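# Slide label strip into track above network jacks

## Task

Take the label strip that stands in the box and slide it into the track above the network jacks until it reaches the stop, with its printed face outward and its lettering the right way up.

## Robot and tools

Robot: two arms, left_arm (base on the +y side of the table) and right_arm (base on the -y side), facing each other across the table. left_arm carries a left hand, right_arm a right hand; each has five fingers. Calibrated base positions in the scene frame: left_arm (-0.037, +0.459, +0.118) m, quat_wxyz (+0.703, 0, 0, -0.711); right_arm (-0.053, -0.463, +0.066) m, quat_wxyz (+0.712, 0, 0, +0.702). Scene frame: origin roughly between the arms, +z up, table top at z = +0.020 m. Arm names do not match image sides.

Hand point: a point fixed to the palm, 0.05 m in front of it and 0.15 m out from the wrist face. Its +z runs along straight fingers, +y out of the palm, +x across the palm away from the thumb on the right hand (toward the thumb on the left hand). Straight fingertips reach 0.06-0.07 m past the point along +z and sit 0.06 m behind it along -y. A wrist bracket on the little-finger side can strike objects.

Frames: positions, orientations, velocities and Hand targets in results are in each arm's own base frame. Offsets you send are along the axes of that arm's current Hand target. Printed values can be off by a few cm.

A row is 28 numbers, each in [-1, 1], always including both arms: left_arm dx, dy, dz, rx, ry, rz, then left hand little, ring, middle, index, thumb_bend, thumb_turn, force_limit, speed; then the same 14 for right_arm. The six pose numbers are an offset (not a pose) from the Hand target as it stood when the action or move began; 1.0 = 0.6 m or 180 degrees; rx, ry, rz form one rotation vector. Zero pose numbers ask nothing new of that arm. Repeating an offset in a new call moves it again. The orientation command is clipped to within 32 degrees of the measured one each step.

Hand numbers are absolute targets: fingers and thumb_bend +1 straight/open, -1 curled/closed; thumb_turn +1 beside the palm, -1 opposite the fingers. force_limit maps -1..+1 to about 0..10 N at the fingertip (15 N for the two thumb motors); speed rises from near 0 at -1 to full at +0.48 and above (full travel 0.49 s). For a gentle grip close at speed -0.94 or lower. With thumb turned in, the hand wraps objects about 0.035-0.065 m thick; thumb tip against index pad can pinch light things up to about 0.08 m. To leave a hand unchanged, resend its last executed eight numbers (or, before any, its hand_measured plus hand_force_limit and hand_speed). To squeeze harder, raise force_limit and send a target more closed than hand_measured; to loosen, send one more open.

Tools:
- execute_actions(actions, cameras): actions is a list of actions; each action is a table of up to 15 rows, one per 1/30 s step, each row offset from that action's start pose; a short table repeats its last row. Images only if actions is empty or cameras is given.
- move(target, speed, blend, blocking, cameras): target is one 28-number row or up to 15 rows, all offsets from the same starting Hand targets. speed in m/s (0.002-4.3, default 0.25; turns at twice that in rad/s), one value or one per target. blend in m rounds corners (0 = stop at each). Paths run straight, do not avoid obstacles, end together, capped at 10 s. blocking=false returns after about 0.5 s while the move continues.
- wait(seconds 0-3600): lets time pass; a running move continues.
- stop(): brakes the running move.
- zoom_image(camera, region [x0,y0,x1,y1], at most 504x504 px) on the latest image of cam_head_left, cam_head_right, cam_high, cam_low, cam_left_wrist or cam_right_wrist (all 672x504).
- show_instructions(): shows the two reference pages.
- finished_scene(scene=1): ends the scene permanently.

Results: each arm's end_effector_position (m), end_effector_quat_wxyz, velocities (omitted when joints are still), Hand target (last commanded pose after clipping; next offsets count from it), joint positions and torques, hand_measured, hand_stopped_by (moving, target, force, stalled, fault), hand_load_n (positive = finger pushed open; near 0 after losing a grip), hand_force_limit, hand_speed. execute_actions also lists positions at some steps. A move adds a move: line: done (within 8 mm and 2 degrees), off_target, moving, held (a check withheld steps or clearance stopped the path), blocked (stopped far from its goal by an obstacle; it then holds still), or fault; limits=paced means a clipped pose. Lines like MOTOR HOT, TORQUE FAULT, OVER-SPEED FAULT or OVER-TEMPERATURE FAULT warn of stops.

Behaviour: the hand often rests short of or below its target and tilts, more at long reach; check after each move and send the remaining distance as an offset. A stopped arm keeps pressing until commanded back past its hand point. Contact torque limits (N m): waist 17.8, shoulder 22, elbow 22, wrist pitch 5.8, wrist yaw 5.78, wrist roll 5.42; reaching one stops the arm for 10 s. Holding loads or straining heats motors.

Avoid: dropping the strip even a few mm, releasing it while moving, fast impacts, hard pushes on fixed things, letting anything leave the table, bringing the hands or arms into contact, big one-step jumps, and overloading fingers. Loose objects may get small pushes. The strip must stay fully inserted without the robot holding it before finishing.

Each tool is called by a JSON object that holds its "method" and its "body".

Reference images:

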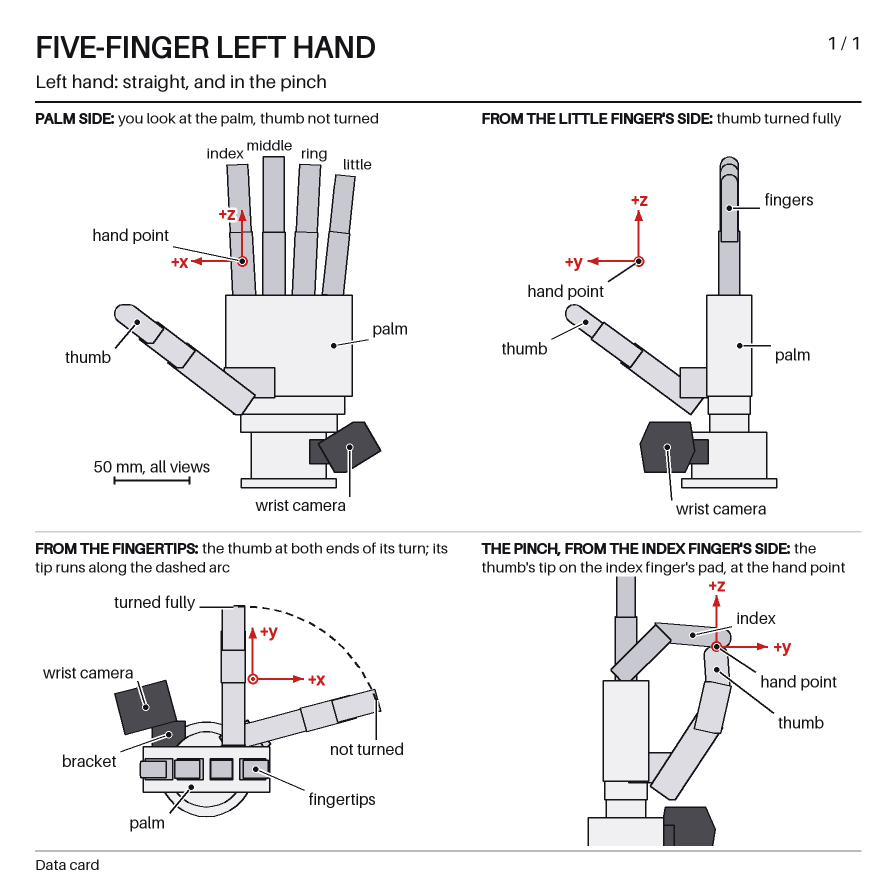

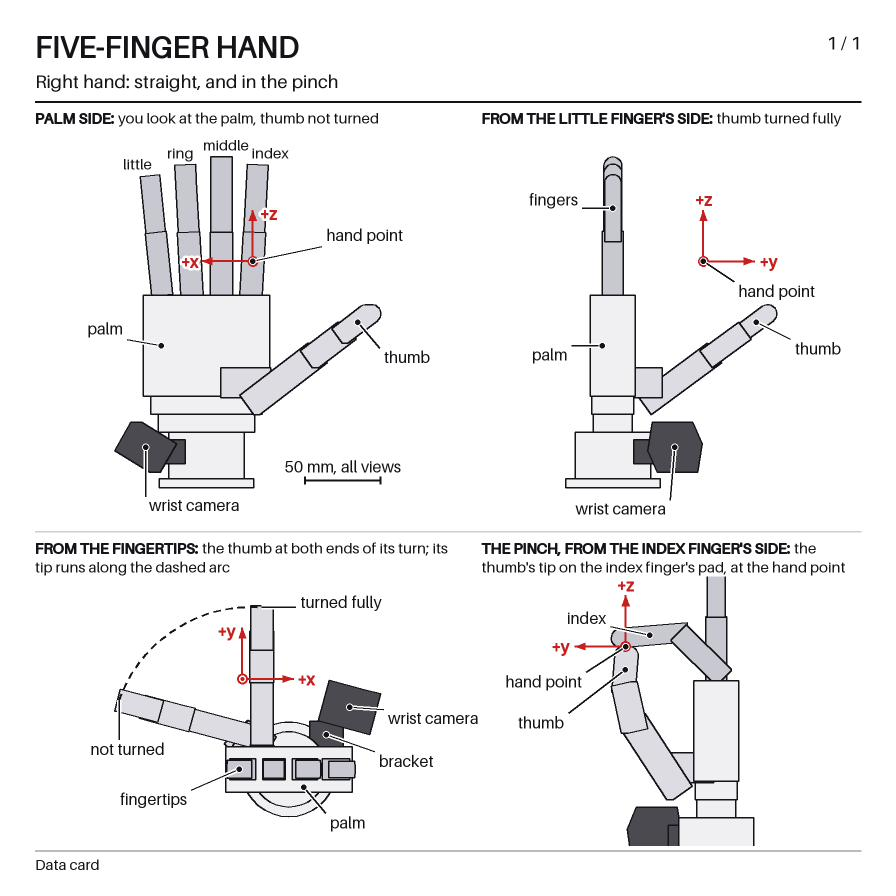

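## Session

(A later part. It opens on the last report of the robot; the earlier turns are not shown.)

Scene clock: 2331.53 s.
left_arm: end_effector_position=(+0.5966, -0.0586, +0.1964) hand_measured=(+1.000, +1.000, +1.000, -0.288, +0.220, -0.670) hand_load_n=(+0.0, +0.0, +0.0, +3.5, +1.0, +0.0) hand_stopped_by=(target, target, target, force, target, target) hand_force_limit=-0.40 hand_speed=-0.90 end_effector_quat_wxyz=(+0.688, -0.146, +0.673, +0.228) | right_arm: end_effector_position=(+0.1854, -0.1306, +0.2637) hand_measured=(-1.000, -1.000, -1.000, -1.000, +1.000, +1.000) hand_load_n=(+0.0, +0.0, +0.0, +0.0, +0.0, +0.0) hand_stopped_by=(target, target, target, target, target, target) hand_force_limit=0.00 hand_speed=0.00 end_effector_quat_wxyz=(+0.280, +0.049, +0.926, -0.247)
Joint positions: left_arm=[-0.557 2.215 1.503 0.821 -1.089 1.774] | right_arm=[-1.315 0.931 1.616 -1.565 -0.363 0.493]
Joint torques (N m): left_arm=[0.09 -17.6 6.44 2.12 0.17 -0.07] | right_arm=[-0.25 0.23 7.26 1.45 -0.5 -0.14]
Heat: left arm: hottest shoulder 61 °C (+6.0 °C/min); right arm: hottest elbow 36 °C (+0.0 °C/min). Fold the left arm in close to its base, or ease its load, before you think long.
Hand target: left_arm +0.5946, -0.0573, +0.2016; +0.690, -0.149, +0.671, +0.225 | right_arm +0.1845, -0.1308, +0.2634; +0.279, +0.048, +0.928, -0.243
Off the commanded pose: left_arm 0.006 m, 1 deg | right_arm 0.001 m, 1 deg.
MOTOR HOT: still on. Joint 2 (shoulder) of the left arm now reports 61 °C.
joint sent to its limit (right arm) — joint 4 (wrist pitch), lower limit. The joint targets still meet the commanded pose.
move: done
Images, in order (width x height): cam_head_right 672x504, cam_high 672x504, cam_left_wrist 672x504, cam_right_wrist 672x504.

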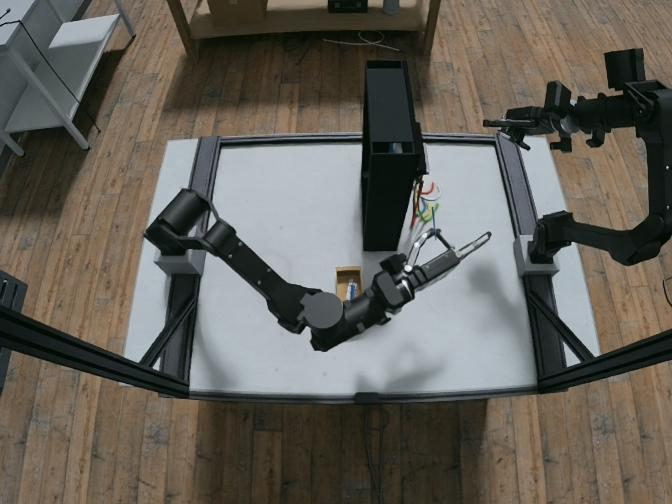

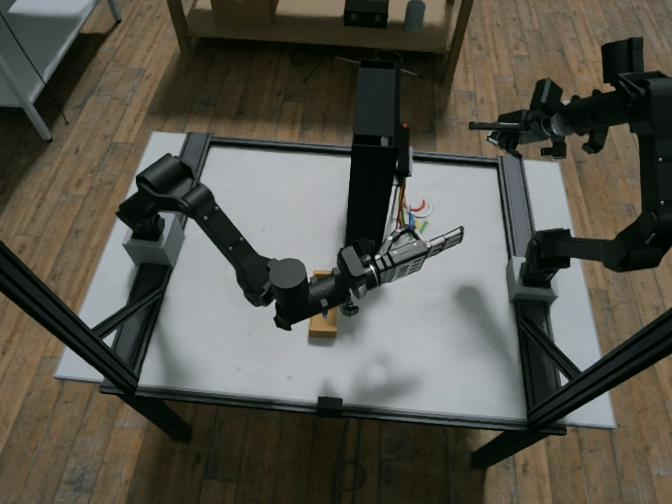

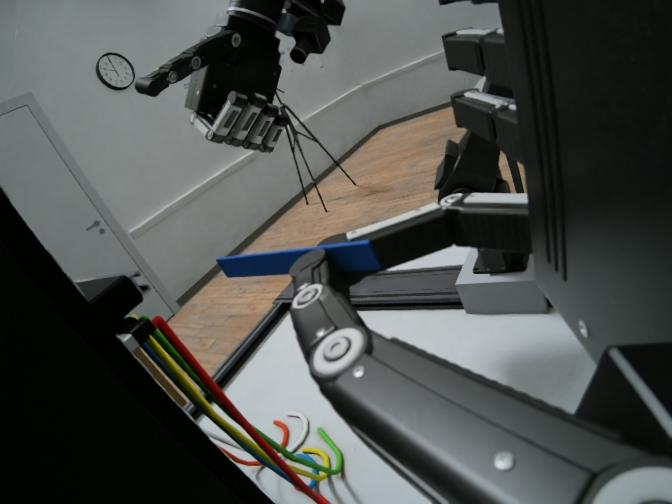

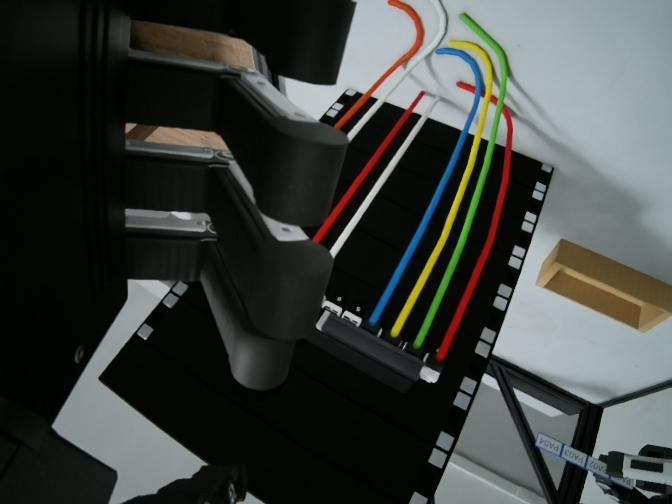

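{"method": "move", "body": {"target": [[0.023,0.0518,0.0222,0,0,0,1,1,1,-0.45,0.22,-0.67,-0.4,-0.9,0,0,0,0,0,0,-1,-1,-1,-1,1,1,0,0]], "speed": 0.08, "cameras": ["cam_left_wrist","cam_right_wrist","cam_head_right"]}}

{"method": "zoom_image", "body": {"camera": "cam_left_wrist", "region": [100, 180, 260, 320]}}

{"method": "zoom_image", "body": {"camera": "cam_right_wrist", "region": [380, 330, 540, 470]}}

{"method": "zoom_image", "body": {"camera": "cam_head_right", "region": [390, 140, 470, 240]}}

Scene clock: 2365.47 s.
left_arm: end_effector_position=(+0.5924, -0.0233, +0.1868) hand_measured=(+1.000, +1.000, +1.000, -0.288, +0.220, -0.670) hand_load_n=(+0.0, +0.0, +0.0, +3.5, +1.0, +0.0) hand_stopped_by=(target, target, target, force, target, target) hand_force_limit=-0.40 hand_speed=-0.90 end_effector_quat_wxyz=(+0.688, -0.146, +0.673, +0.228) | right_arm: end_effector_position=(+0.1854, -0.1306, +0.2637) hand_measured=(-1.000, -1.000, -1.000, -1.000, +1.000, +1.000) hand_load_n=(+0.0, +0.0, +0.0, +0.0, +0.0, +0.0) hand_stopped_by=(target, target, target, target, target, target) hand_force_limit=0.00 hand_speed=0.00 end_effector_quat_wxyz=(+0.280, +0.049, +0.926, -0.247)
Joint positions: left_arm=[-0.495 2.16 1.37 0.887 -1.028 1.761] | right_arm=[-1.315 0.931 1.616 -1.565 -0.363 0.493]
Joint torques (N m): left_arm=[-0.05 -17.01 6.25 2.28 0.16 -0.1] | right_arm=[-0.24 0.31 7.37 1.46 -0.5 -0.12]
Heat: left arm: hottest shoulder 73 °C (+15.1 °C/min); right arm: hottest elbow 36 °C (+0.0 °C/min). Fold the left arm in close to its base, or ease its load, before you think long.
Hand target: left_arm +0.5901, -0.0225, +0.1918; +0.690, -0.149, +0.671, +0.225 | right_arm +0.1845, -0.1308, +0.2634; +0.279, +0.048, +0.928, -0.243
Off the commanded pose: left_arm 0.005 m, 1 deg | right_arm 0.001 m, 1 deg.
MOTOR HOT: still on. Joint 2 (shoulder) of the left arm now reports 73 °C.
joint sent to its limit (right arm) — joint 4 (wrist pitch), lower limit. The joint targets still meet the commanded pose.
move: done
Images, in order (width x height): cam_head_right 672x504, cam_left_wrist 672x504, cam_right_wrist 672x504.

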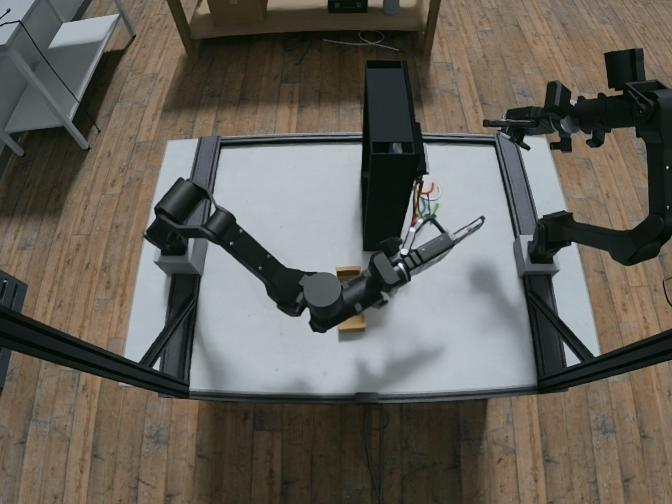

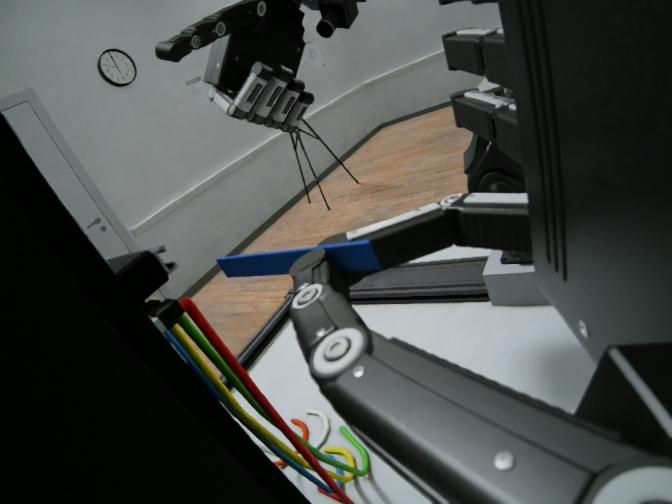

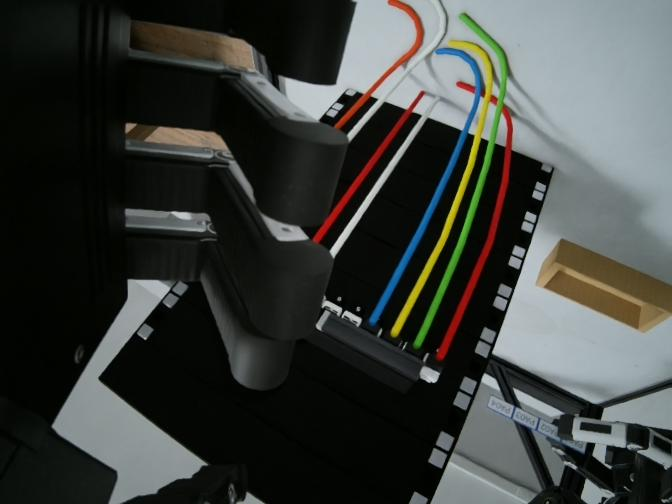

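Scaled by 3.150 from the camera's image (finer frame: 960x720).

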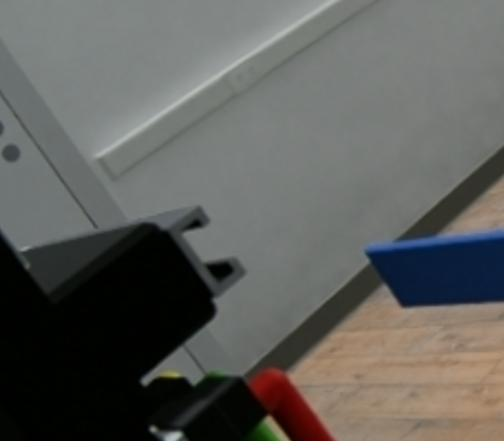

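Scaled by 3.150 from the camera's image (finer frame: 960x720).

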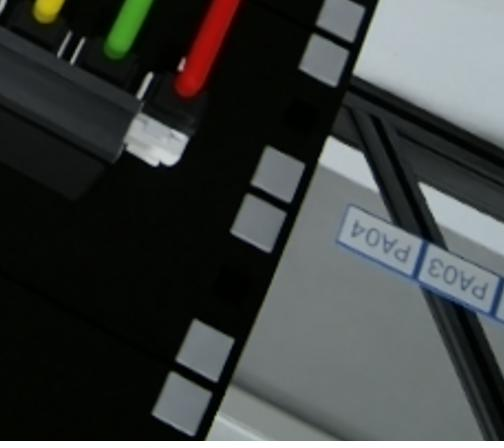

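Scaled by 5.040 from the camera's image (finer frame: 960x720).

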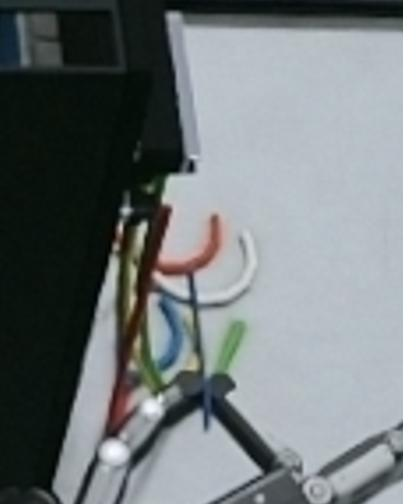

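{"method": "move", "body": {"target": [[-0.0012,-0.0435,-0.2387,0,0,0,1,1,1,-0.45,0.22,-0.67,-0.4,-0.9,0,0,0,0,0,0,-1,-1,-1,-1,1,1,0,0]], "speed": 0.15, "cameras": ["cam_left_wrist"]}}

Scene clock: 2393.07 s.
left_arm: end_effector_position=(+0.4819, -0.1189, +0.1825) hand_measured=(+1.000, +1.000, +1.000, -0.288, +0.220, -0.670) hand_load_n=(+0.0, +0.0, +0.0, +3.5, +1.0, +0.0) hand_stopped_by=(target, target, target, force, target, target) hand_force_limit=-0.40 hand_speed=-0.90 end_effector_quat_wxyz=(+0.691, -0.150, +0.671, +0.223) | right_arm: end_effector_position=(+0.1854, -0.1306, +0.2637) hand_measured=(-1.000, -1.000, -1.000, -1.000, +1.000, +1.000) hand_load_n=(+0.5, +0.0, +0.0, +0.0, +0.0, -0.5) hand_stopped_by=(target, target, target, target, target, target) hand_force_limit=0.00 hand_speed=0.00 end_effector_quat_wxyz=(+0.280, +0.049, +0.926, -0.247)
Joint positions: left_arm=[-0.826 2.105 1.204 1.158 -1.351 1.913] | right_arm=[-1.315 0.931 1.616 -1.565 -0.363 0.493]
Joint torques (N m): left_arm=[0.15 -13.7 5.54 1.59 0.31 0.13] | right_arm=[-0.27 0.29 7.2 1.49 -0.48 -0.15]
Heat: left arm: hottest shoulder 68 °C (+6.1 °C/min); right arm: hottest elbow 36 °C (+0.0 °C/min). Fold the left arm in close to its base, or ease its load, before you think long.
Hand target: left_arm +0.4803, -0.1174, +0.1821; +0.690, -0.149, +0.671, +0.225 | right_arm +0.1845, -0.1308, +0.2634; +0.279, +0.048, +0.928, -0.243
Off the commanded pose: left_arm 0.002 m, 0 deg | right_arm 0.001 m, 1 deg.
MOTOR HOT: still on. Joint 2 (shoulder) of the left arm now reports 68 °C.
joint sent to its limit (right arm) — joint 4 (wrist pitch), lower limit. The joint targets still meet the commanded pose.
move: done

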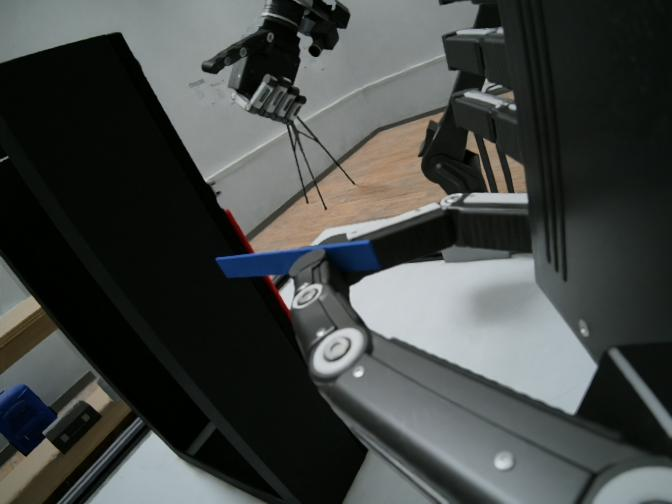

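{"method": "move", "body": {"target": [[0.0867,0.138,-0.1897,0.0098,0.1299,-0.2365,1,1,1,-0.45,0.22,-0.67,-0.4,-0.9,0,0,0,0,0,0,-1,-1,-1,-1,1,1,0,0]], "speed": 0.15, "cameras": ["cam_left_wrist"]}}

Scene clock: 2424.73 s.
left_arm: end_effector_position=(+0.3424, -0.0996, +0.1339) hand_measured=(+1.000, +1.000, +1.000, -0.288, +0.220, -0.670) hand_load_n=(+0.0, +0.0, -0.5, +3.5, +1.0, +0.0) hand_stopped_by=(target, target, target, force, target, target) hand_force_limit=-0.40 hand_speed=-0.90 end_effector_quat_wxyz=(+0.581, -0.413, +0.696, -0.083) | right_arm: end_effector_position=(+0.1854, -0.1306, +0.2637) hand_measured=(-1.000, -1.000, -1.000, -1.000, +1.000, +1.000) hand_load_n=(+0.0, +0.0, +0.0, +0.0, +0.0, +0.0) hand_stopped_by=(target, target, target, target, target, target) hand_force_limit=0.00 hand_speed=0.00 end_effector_quat_wxyz=(+0.280, +0.049, +0.926, -0.247)
Joint positions: left_arm=[-1 1.389 1.036 -0.726 -1.21 -0.156] | right_arm=[-1.315 0.931 1.616 -1.565 -0.363 0.493]
Joint torques (N m): left_arm=[-0.24 -8.17 6.26 0.73 -1.2 -0.06] | right_arm=[-0.35 0.29 7.07 1.48 -0.48 -0.15]
Heat: left arm: hottest shoulder 68 °C (-6.0 °C/min); right arm: hottest elbow 36 °C (+0.0 °C/min). Fold the left arm in close to its base, or ease its load, before you think long.
Hand target: left_arm +0.3401, -0.0986, +0.1322; +0.580, -0.412, +0.698, -0.083 | right_arm +0.1845, -0.1308, +0.2634; +0.279, +0.048, +0.928, -0.243
Off the commanded pose: left_arm 0.003 m, 0 deg | right_arm 0.001 m, 1 deg.
MOTOR HOT: still on. Joint 2 (shoulder) of the left arm now reports 68 °C.
joint sent to its limit (right arm) — joint 4 (wrist pitch), lower limit. The joint targets still meet the commanded pose.
move: done

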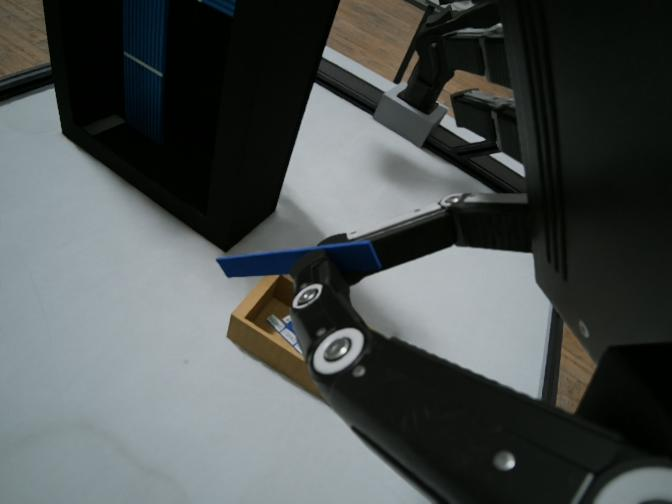

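{"method": "wait", "body": {"seconds": 0.1, "cameras": ["cam_head_left","cam_head_right","cam_high"]}}

{"method": "zoom_image", "body": {"camera": "cam_head_right", "region": [350, 50, 450, 260]}}

{"method": "zoom_image", "body": {"camera": "cam_high", "region": [340, 50, 440, 270]}}

{"method": "zoom_image", "body": {"camera": "cam_head_right", "region": [405, 125, 445, 185]}}

{"method": "zoom_image", "body": {"camera": "cam_high", "region": [390, 130, 430, 190]}}

Scene clock: 2520.47 s.
left_arm: end_effector_position=(+0.3424, -0.0996, +0.1339) hand_measured=(+1.000, +1.000, +1.000, -0.288, +0.220, -0.670) hand_load_n=(+0.0, +0.0, +0.0, +3.5, +1.0, +0.0) hand_stopped_by=(target, target, target, force, target, target) hand_force_limit=-0.40 hand_speed=-0.90 end_effector_quat_wxyz=(+0.581, -0.413, +0.696, -0.083) | right_arm: end_effector_position=(+0.1854, -0.1306, +0.2637) hand_measured=(-1.000, -1.000, -1.000, -1.000, +1.000, +1.000) hand_load_n=(+0.0, +0.0, +0.0, +0.0, +0.0, +0.0) hand_stopped_by=(target, target, target, target, target, target) hand_force_limit=0.00 hand_speed=0.00 end_effector_quat_wxyz=(+0.280, +0.049, +0.926, -0.247)
Joint positions: left_arm=[-1 1.389 1.036 -0.726 -1.21 -0.156] | right_arm=[-1.315 0.931 1.616 -1.565 -0.363 0.493]
Joint torques (N m): left_arm=[-0.27 -8.14 6.37 0.72 -1.19 -0.1] | right_arm=[-0.47 0.3 7.2 1.45 -0.47 -0.14]
Heat: left arm: hottest shoulder 52 °C (-7.1 °C/min); right arm: hottest elbow 35 °C (-1.0 °C/min). Fold the left arm in close to its base, or ease its load, before you think long.
Hand target: left_arm +0.3401, -0.0986, +0.1322; +0.580, -0.412, +0.698, -0.083 | right_arm +0.1845, -0.1308, +0.2634; +0.279, +0.048, +0.928, -0.243
Off the commanded pose: left_arm 0.003 m, 0 deg | right_arm 0.001 m, 1 deg.
MOTOR HOT: still on. Joint 2 (shoulder) of the left arm now reports 52 °C.
wait: 0.10 s; at rest from the start

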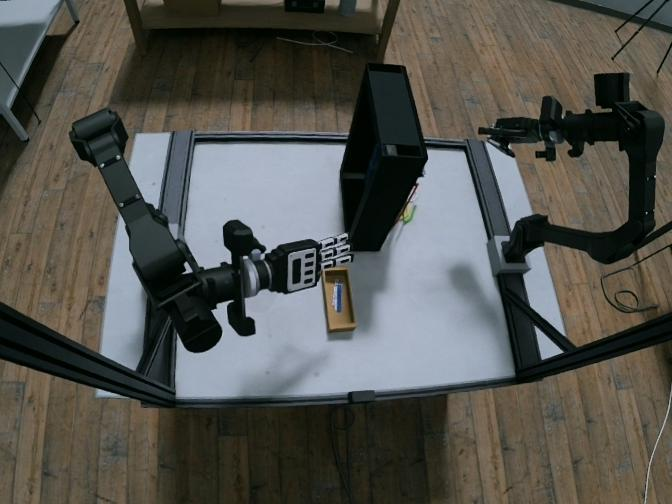

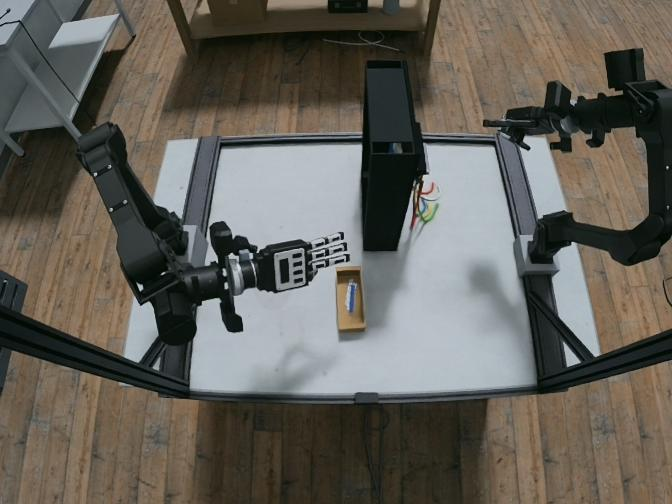

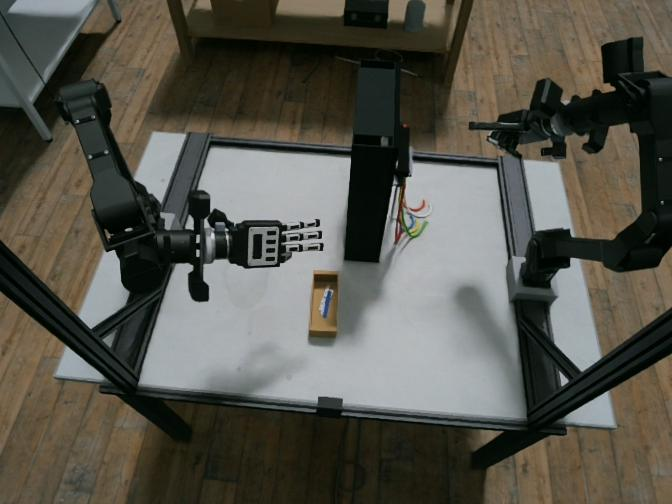

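Scaled by 2.400 from the camera's image (finer frame: 960x720).

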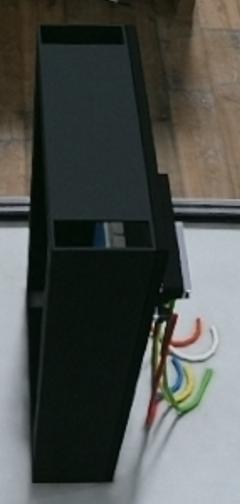

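Scaled by 2.291 from the camera's image (finer frame: 960x720).

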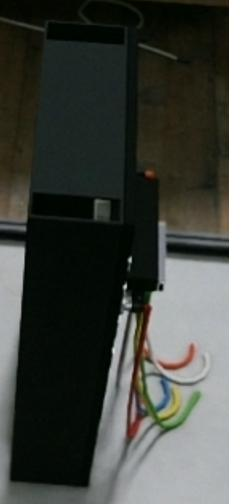

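Scaled by 8.400 from the camera's image (finer frame: 960x720).

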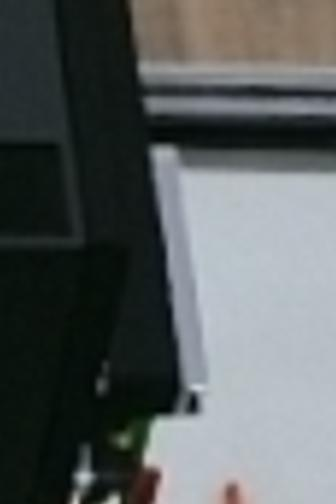

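Scaled by 8.400 from the camera's image (finer frame: 960x720).

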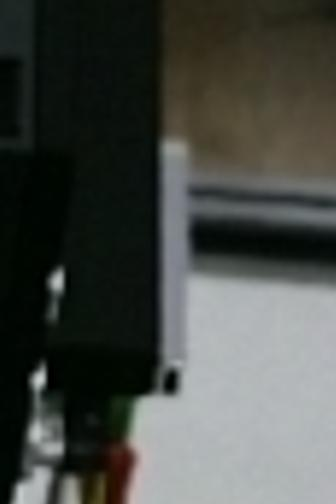

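{"method": "move", "body": {"target": [[-0.0368,-0.1817,0.1675,-0.0098,-0.1299,0.2365,1,1,1,-0.45,0.22,-0.67,-0.4,-0.9,0,0,0,0,0,0,-1,-1,-1,-1,1,1,0,0],[-0.0925,-0.2505,0.3767,-0.0098,-0.1299,0.2365,1,1,1,-0.45,0.22,-0.67,-0.4,-0.9,0,0,0,0,0,0,-1,-1,-1,-1,1,1,0,0],[-0.1913,-0.1538,0.4055,-0.0098,-0.1299,0.2365,1,1,1,-0.45,0.22,-0.67,-0.4,-0.9,0,0,0,0,0,0,-1,-1,-1,-1,1,1,0,0]], "speed": [0.15, 0.15, 0.08], "blend": [0.03, 0.02, 0], "cameras": ["cam_left_wrist","cam_right_wrist","cam_head_right","cam_high"]}}

{"method": "zoom_image", "body": {"camera": "cam_left_wrist", "region": [130, 190, 270, 310]}}

{"method": "zoom_image", "body": {"camera": "cam_right_wrist", "region": [390, 330, 530, 450]}}

{"method": "zoom_image", "body": {"camera": "cam_head_right", "region": [405, 135, 455, 225]}}

Scene clock: 2609.97 s.
left_arm: end_effector_position=(+0.5990, +0.0057, +0.1908) hand_measured=(+1.000, +1.000, +1.000, -0.288, +0.220, -0.670) hand_load_n=(+0.0, -0.5, +0.0, +3.5, +1.0, +0.0) hand_stopped_by=(target, target, target, force, target, target) hand_force_limit=-0.40 hand_speed=-0.90 end_effector_quat_wxyz=(+0.688, -0.146, +0.673, +0.228) | right_arm: end_effector_position=(+0.1854, -0.1306, +0.2637) hand_measured=(-1.000, -1.000, -1.000, -1.000, +1.000, +1.000) hand_load_n=(+0.0, +0.0, +0.0, +0.0, +0.0, +0.0) hand_stopped_by=(target, target, target, target, target, target) hand_force_limit=0.00 hand_speed=0.00 end_effector_quat_wxyz=(+0.280, +0.049, +0.926, -0.247)
Joint positions: left_arm=[-0.43 2.128 1.338 0.877 -0.963 1.749] | right_arm=[-1.315 0.931 1.616 -1.565 -0.363 0.493]
Joint torques (N m): left_arm=[-0.01 -16.66 6.43 2.36 0.12 -0.08] | right_arm=[-0.18 0.23 7.17 1.43 -0.5 -0.17]
Heat: left arm: hottest shoulder 51 °C (+0.0 °C/min); right arm: hottest elbow 35 °C (+0.0 °C/min). Fold the left arm in close to its base, or ease its load, before you think long.
Hand target: left_arm +0.5965, +0.0064, +0.1956; +0.690, -0.149, +0.671, +0.225 | right_arm +0.1845, -0.1308, +0.2634; +0.279, +0.048, +0.928, -0.243
Off the commanded pose: left_arm 0.005 m, 1 deg | right_arm 0.001 m, 1 deg.
MOTOR HOT: still on. Joint 2 (shoulder) of the left arm now reports 51 °C.
joint sent to its limit (right arm) — joint 4 (wrist pitch), lower limit. The joint targets still meet the commanded pose.
move: done
Images, in order (width x height): cam_head_right 672x504, cam_high 672x504, cam_left_wrist 672x504, cam_right_wrist 672x504.

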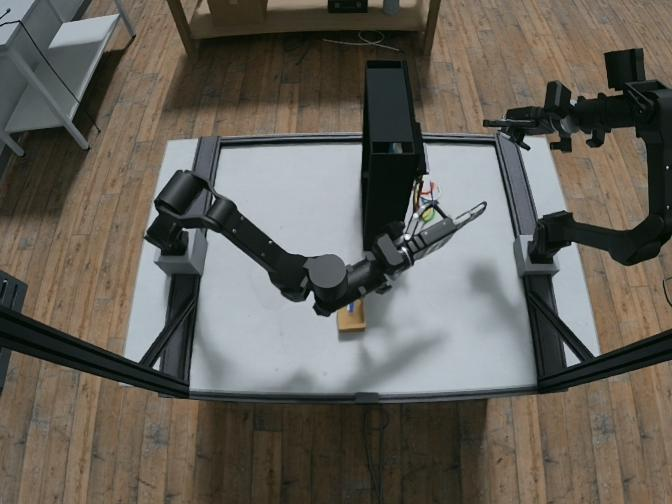

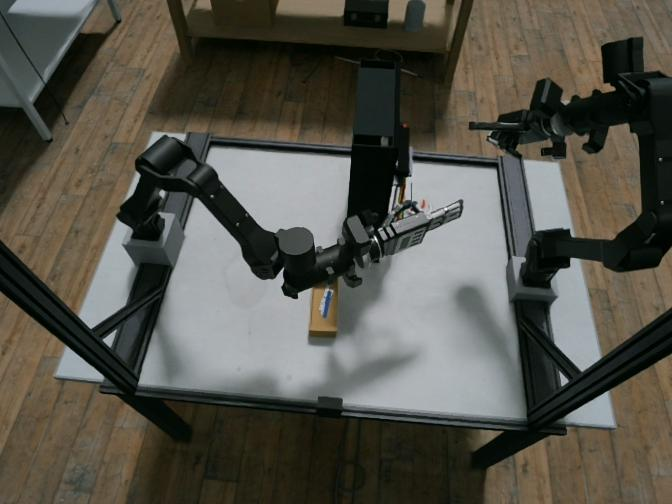

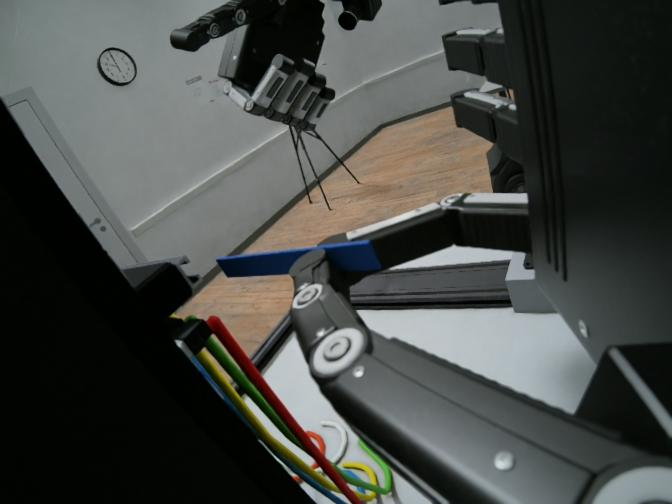

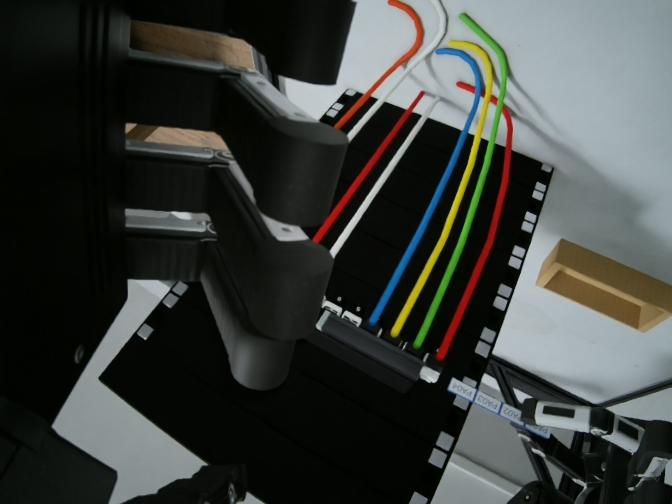

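Scaled by 3.600 from the camera's image (finer frame: 960x720).

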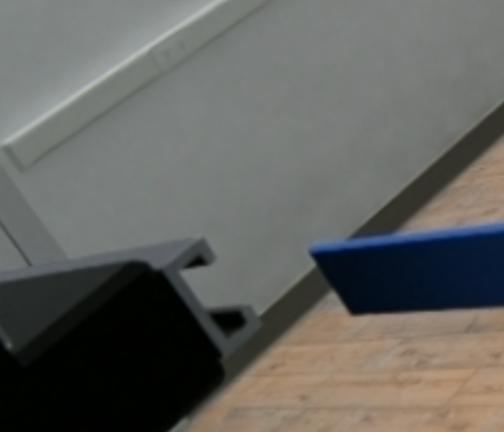

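Scaled by 3.600 from the camera's image (finer frame: 960x720).

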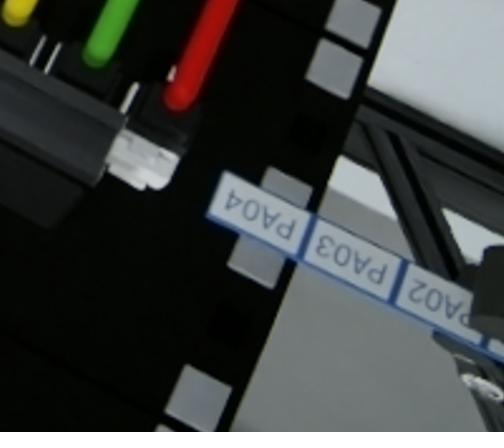

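Scaled by 5.600 from the camera's image (finer frame: 960x720).

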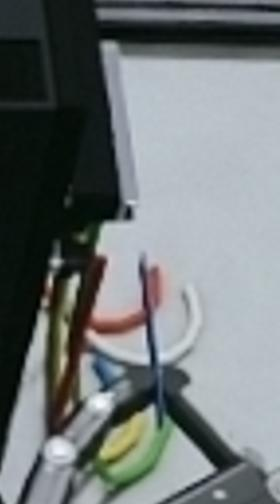

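{"method": "zoom_image", "body": {"camera": "cam_high", "region": [385, 140, 435, 230]}}

{"method": "zoom_image", "body": {"camera": "cam_left_wrist", "region": [150, 230, 240, 300]}}

{"method": "zoom_image", "body": {"camera": "cam_right_wrist", "region": [390, 350, 470, 410]}}

Scaled by 5.600 from the camera's image (finer frame: 960x720).

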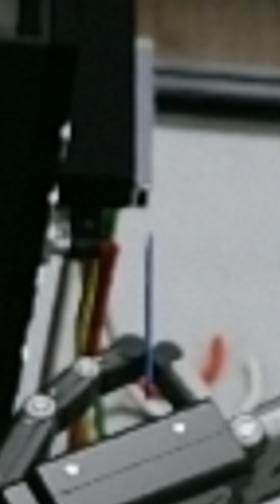

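Scaled by 5.600 from the camera's image (finer frame: 960x720).

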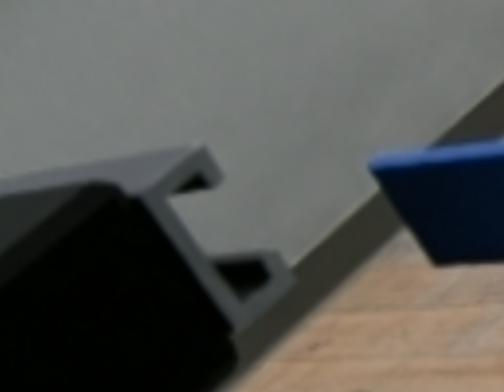

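Scaled by 6.300 from the camera's image (finer frame: 960x720).

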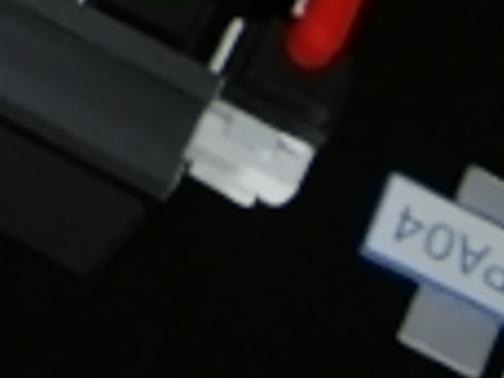

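{"method": "move", "body": {"target": [[0.0015,0.0297,0.012,0,0,0,1,1,1,-0.45,0.22,-0.67,-0.4,-0.9,0,0,0,0,0,0,-1,-1,-1,-1,1,1,0,0]], "speed": 0.05, "cameras": ["cam_left_wrist","cam_right_wrist","cam_head_right","cam_high"]}}

{"method": "zoom_image", "body": {"camera": "cam_left_wrist", "region": [170, 230, 260, 300]}}

{"method": "zoom_image", "body": {"camera": "cam_right_wrist", "region": [380, 340, 460, 400]}}

{"method": "zoom_image", "body": {"camera": "cam_high", "region": [385, 140, 435, 215]}}

{"method": "zoom_image", "body": {"camera": "cam_head_right", "region": [405, 135, 455, 210]}}

Scene clock: 2709.13 s.
left_arm: end_effector_position=(+0.5961, +0.0250, +0.1924) hand_measured=(+1.000, +1.000, +1.000, -0.288, +0.220, -0.670) hand_load_n=(+0.0, +0.0, +0.0, +3.5, +1.0, +0.0) hand_stopped_by=(target, target, target, force, target, target) hand_force_limit=-0.40 hand_speed=-0.90 end_effector_quat_wxyz=(+0.688, -0.147, +0.673, +0.228) | right_arm: end_effector_position=(+0.1854, -0.1306, +0.2637) hand_measured=(-1.000, -1.000, -1.000, -1.000, +1.000, +1.000) hand_load_n=(+0.0, +0.0, +0.0, +0.0, -0.5, +0.0) hand_stopped_by=(target, target, target, target, target, target) hand_force_limit=0.00 hand_speed=0.00 end_effector_quat_wxyz=(+0.280, +0.049, +0.926, -0.247)
Joint positions: left_arm=[-0.392 2.091 1.287 0.888 -0.926 1.743] | right_arm=[-1.315 0.931 1.616 -1.565 -0.363 0.493]
Joint torques (N m): left_arm=[0.04 -16.3 6.42 2.41 0.12 -0.06] | right_arm=[-0.35 0.16 7.08 1.43 -0.52 -0.18]
Heat: left arm: hottest shoulder 77 °C (+12.2 °C/min); right arm: hottest elbow 35 °C (+0.0 °C/min). Fold the left arm in close to its base, or ease its load, before you think long.
Hand target: left_arm +0.5936, +0.0256, +0.1969; +0.691, -0.149, +0.671, +0.225 | right_arm +0.1845, -0.1308, +0.2634; +0.279, +0.048, +0.928, -0.243
Off the commanded pose: left_arm 0.005 m, 1 deg | right_arm 0.001 m, 1 deg.
MOTOR HOT: still on. Joint 2 (shoulder) of the left arm now reports 77 °C.
joint sent to its limit (right arm) — joint 4 (wrist pitch), lower limit. The joint targets still meet the commanded pose.
move: done
Images, in order (width x height): cam_head_right 672x504, cam_high 672x504, cam_left_wrist 672x504, cam_right_wrist 672x504.

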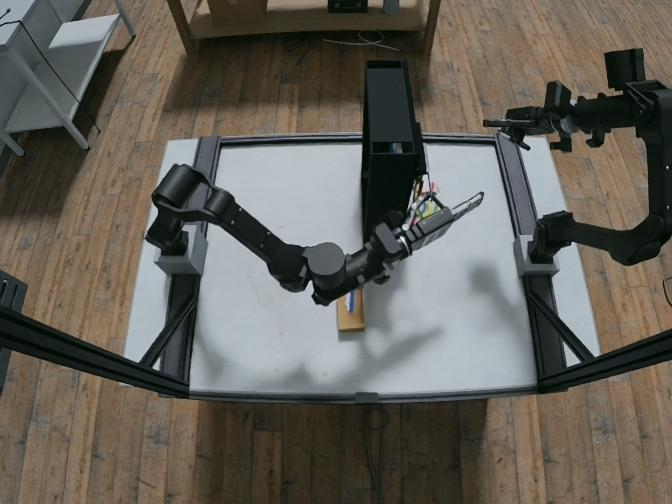

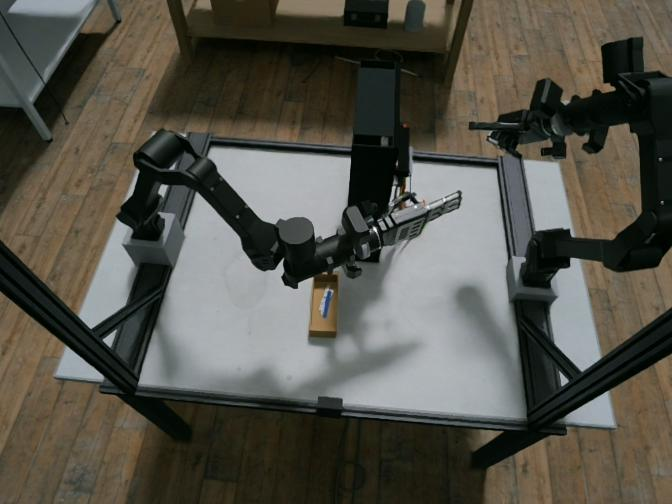

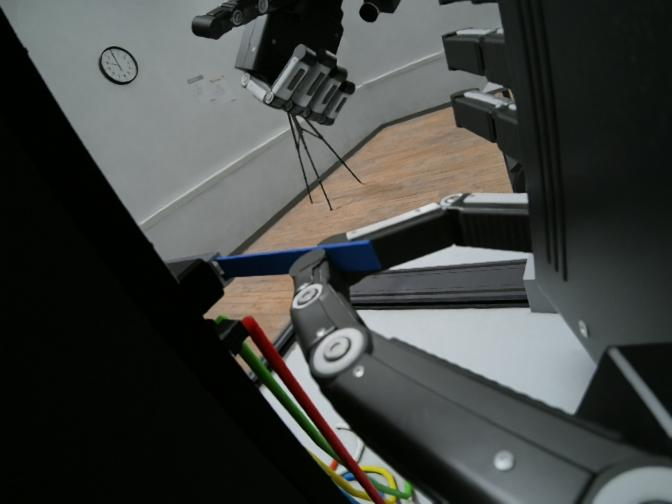

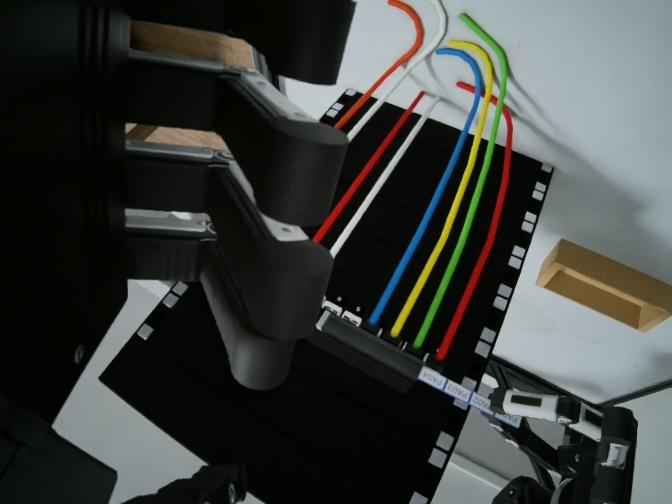

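Scaled by 5.600 from the camera's image (finer frame: 960x720).

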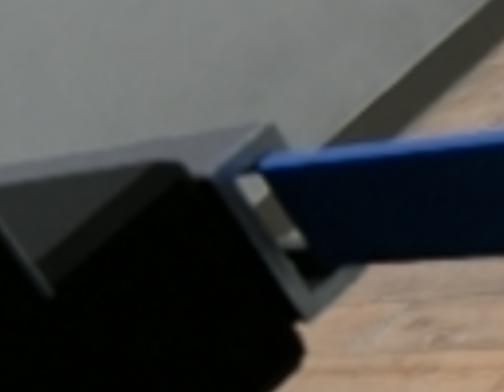

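Scaled by 6.300 from the camera's image (finer frame: 960x720).

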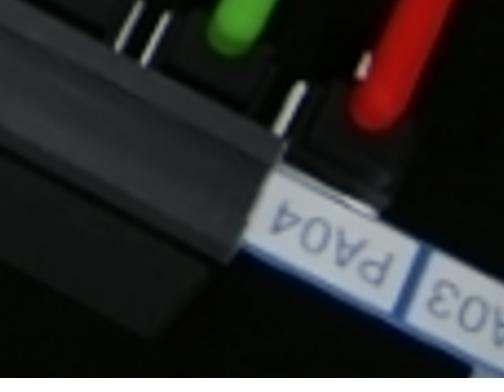

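Scaled by 6.720 from the camera's image (finer frame: 960x720).

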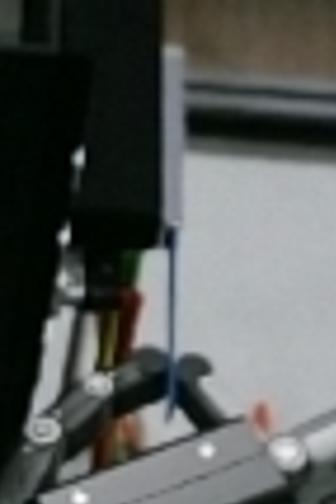

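Scaled by 6.720 from the camera's image (finer frame: 960x720).

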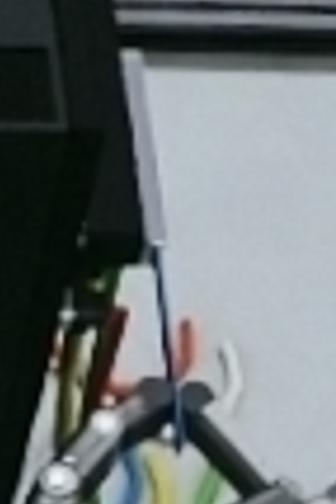

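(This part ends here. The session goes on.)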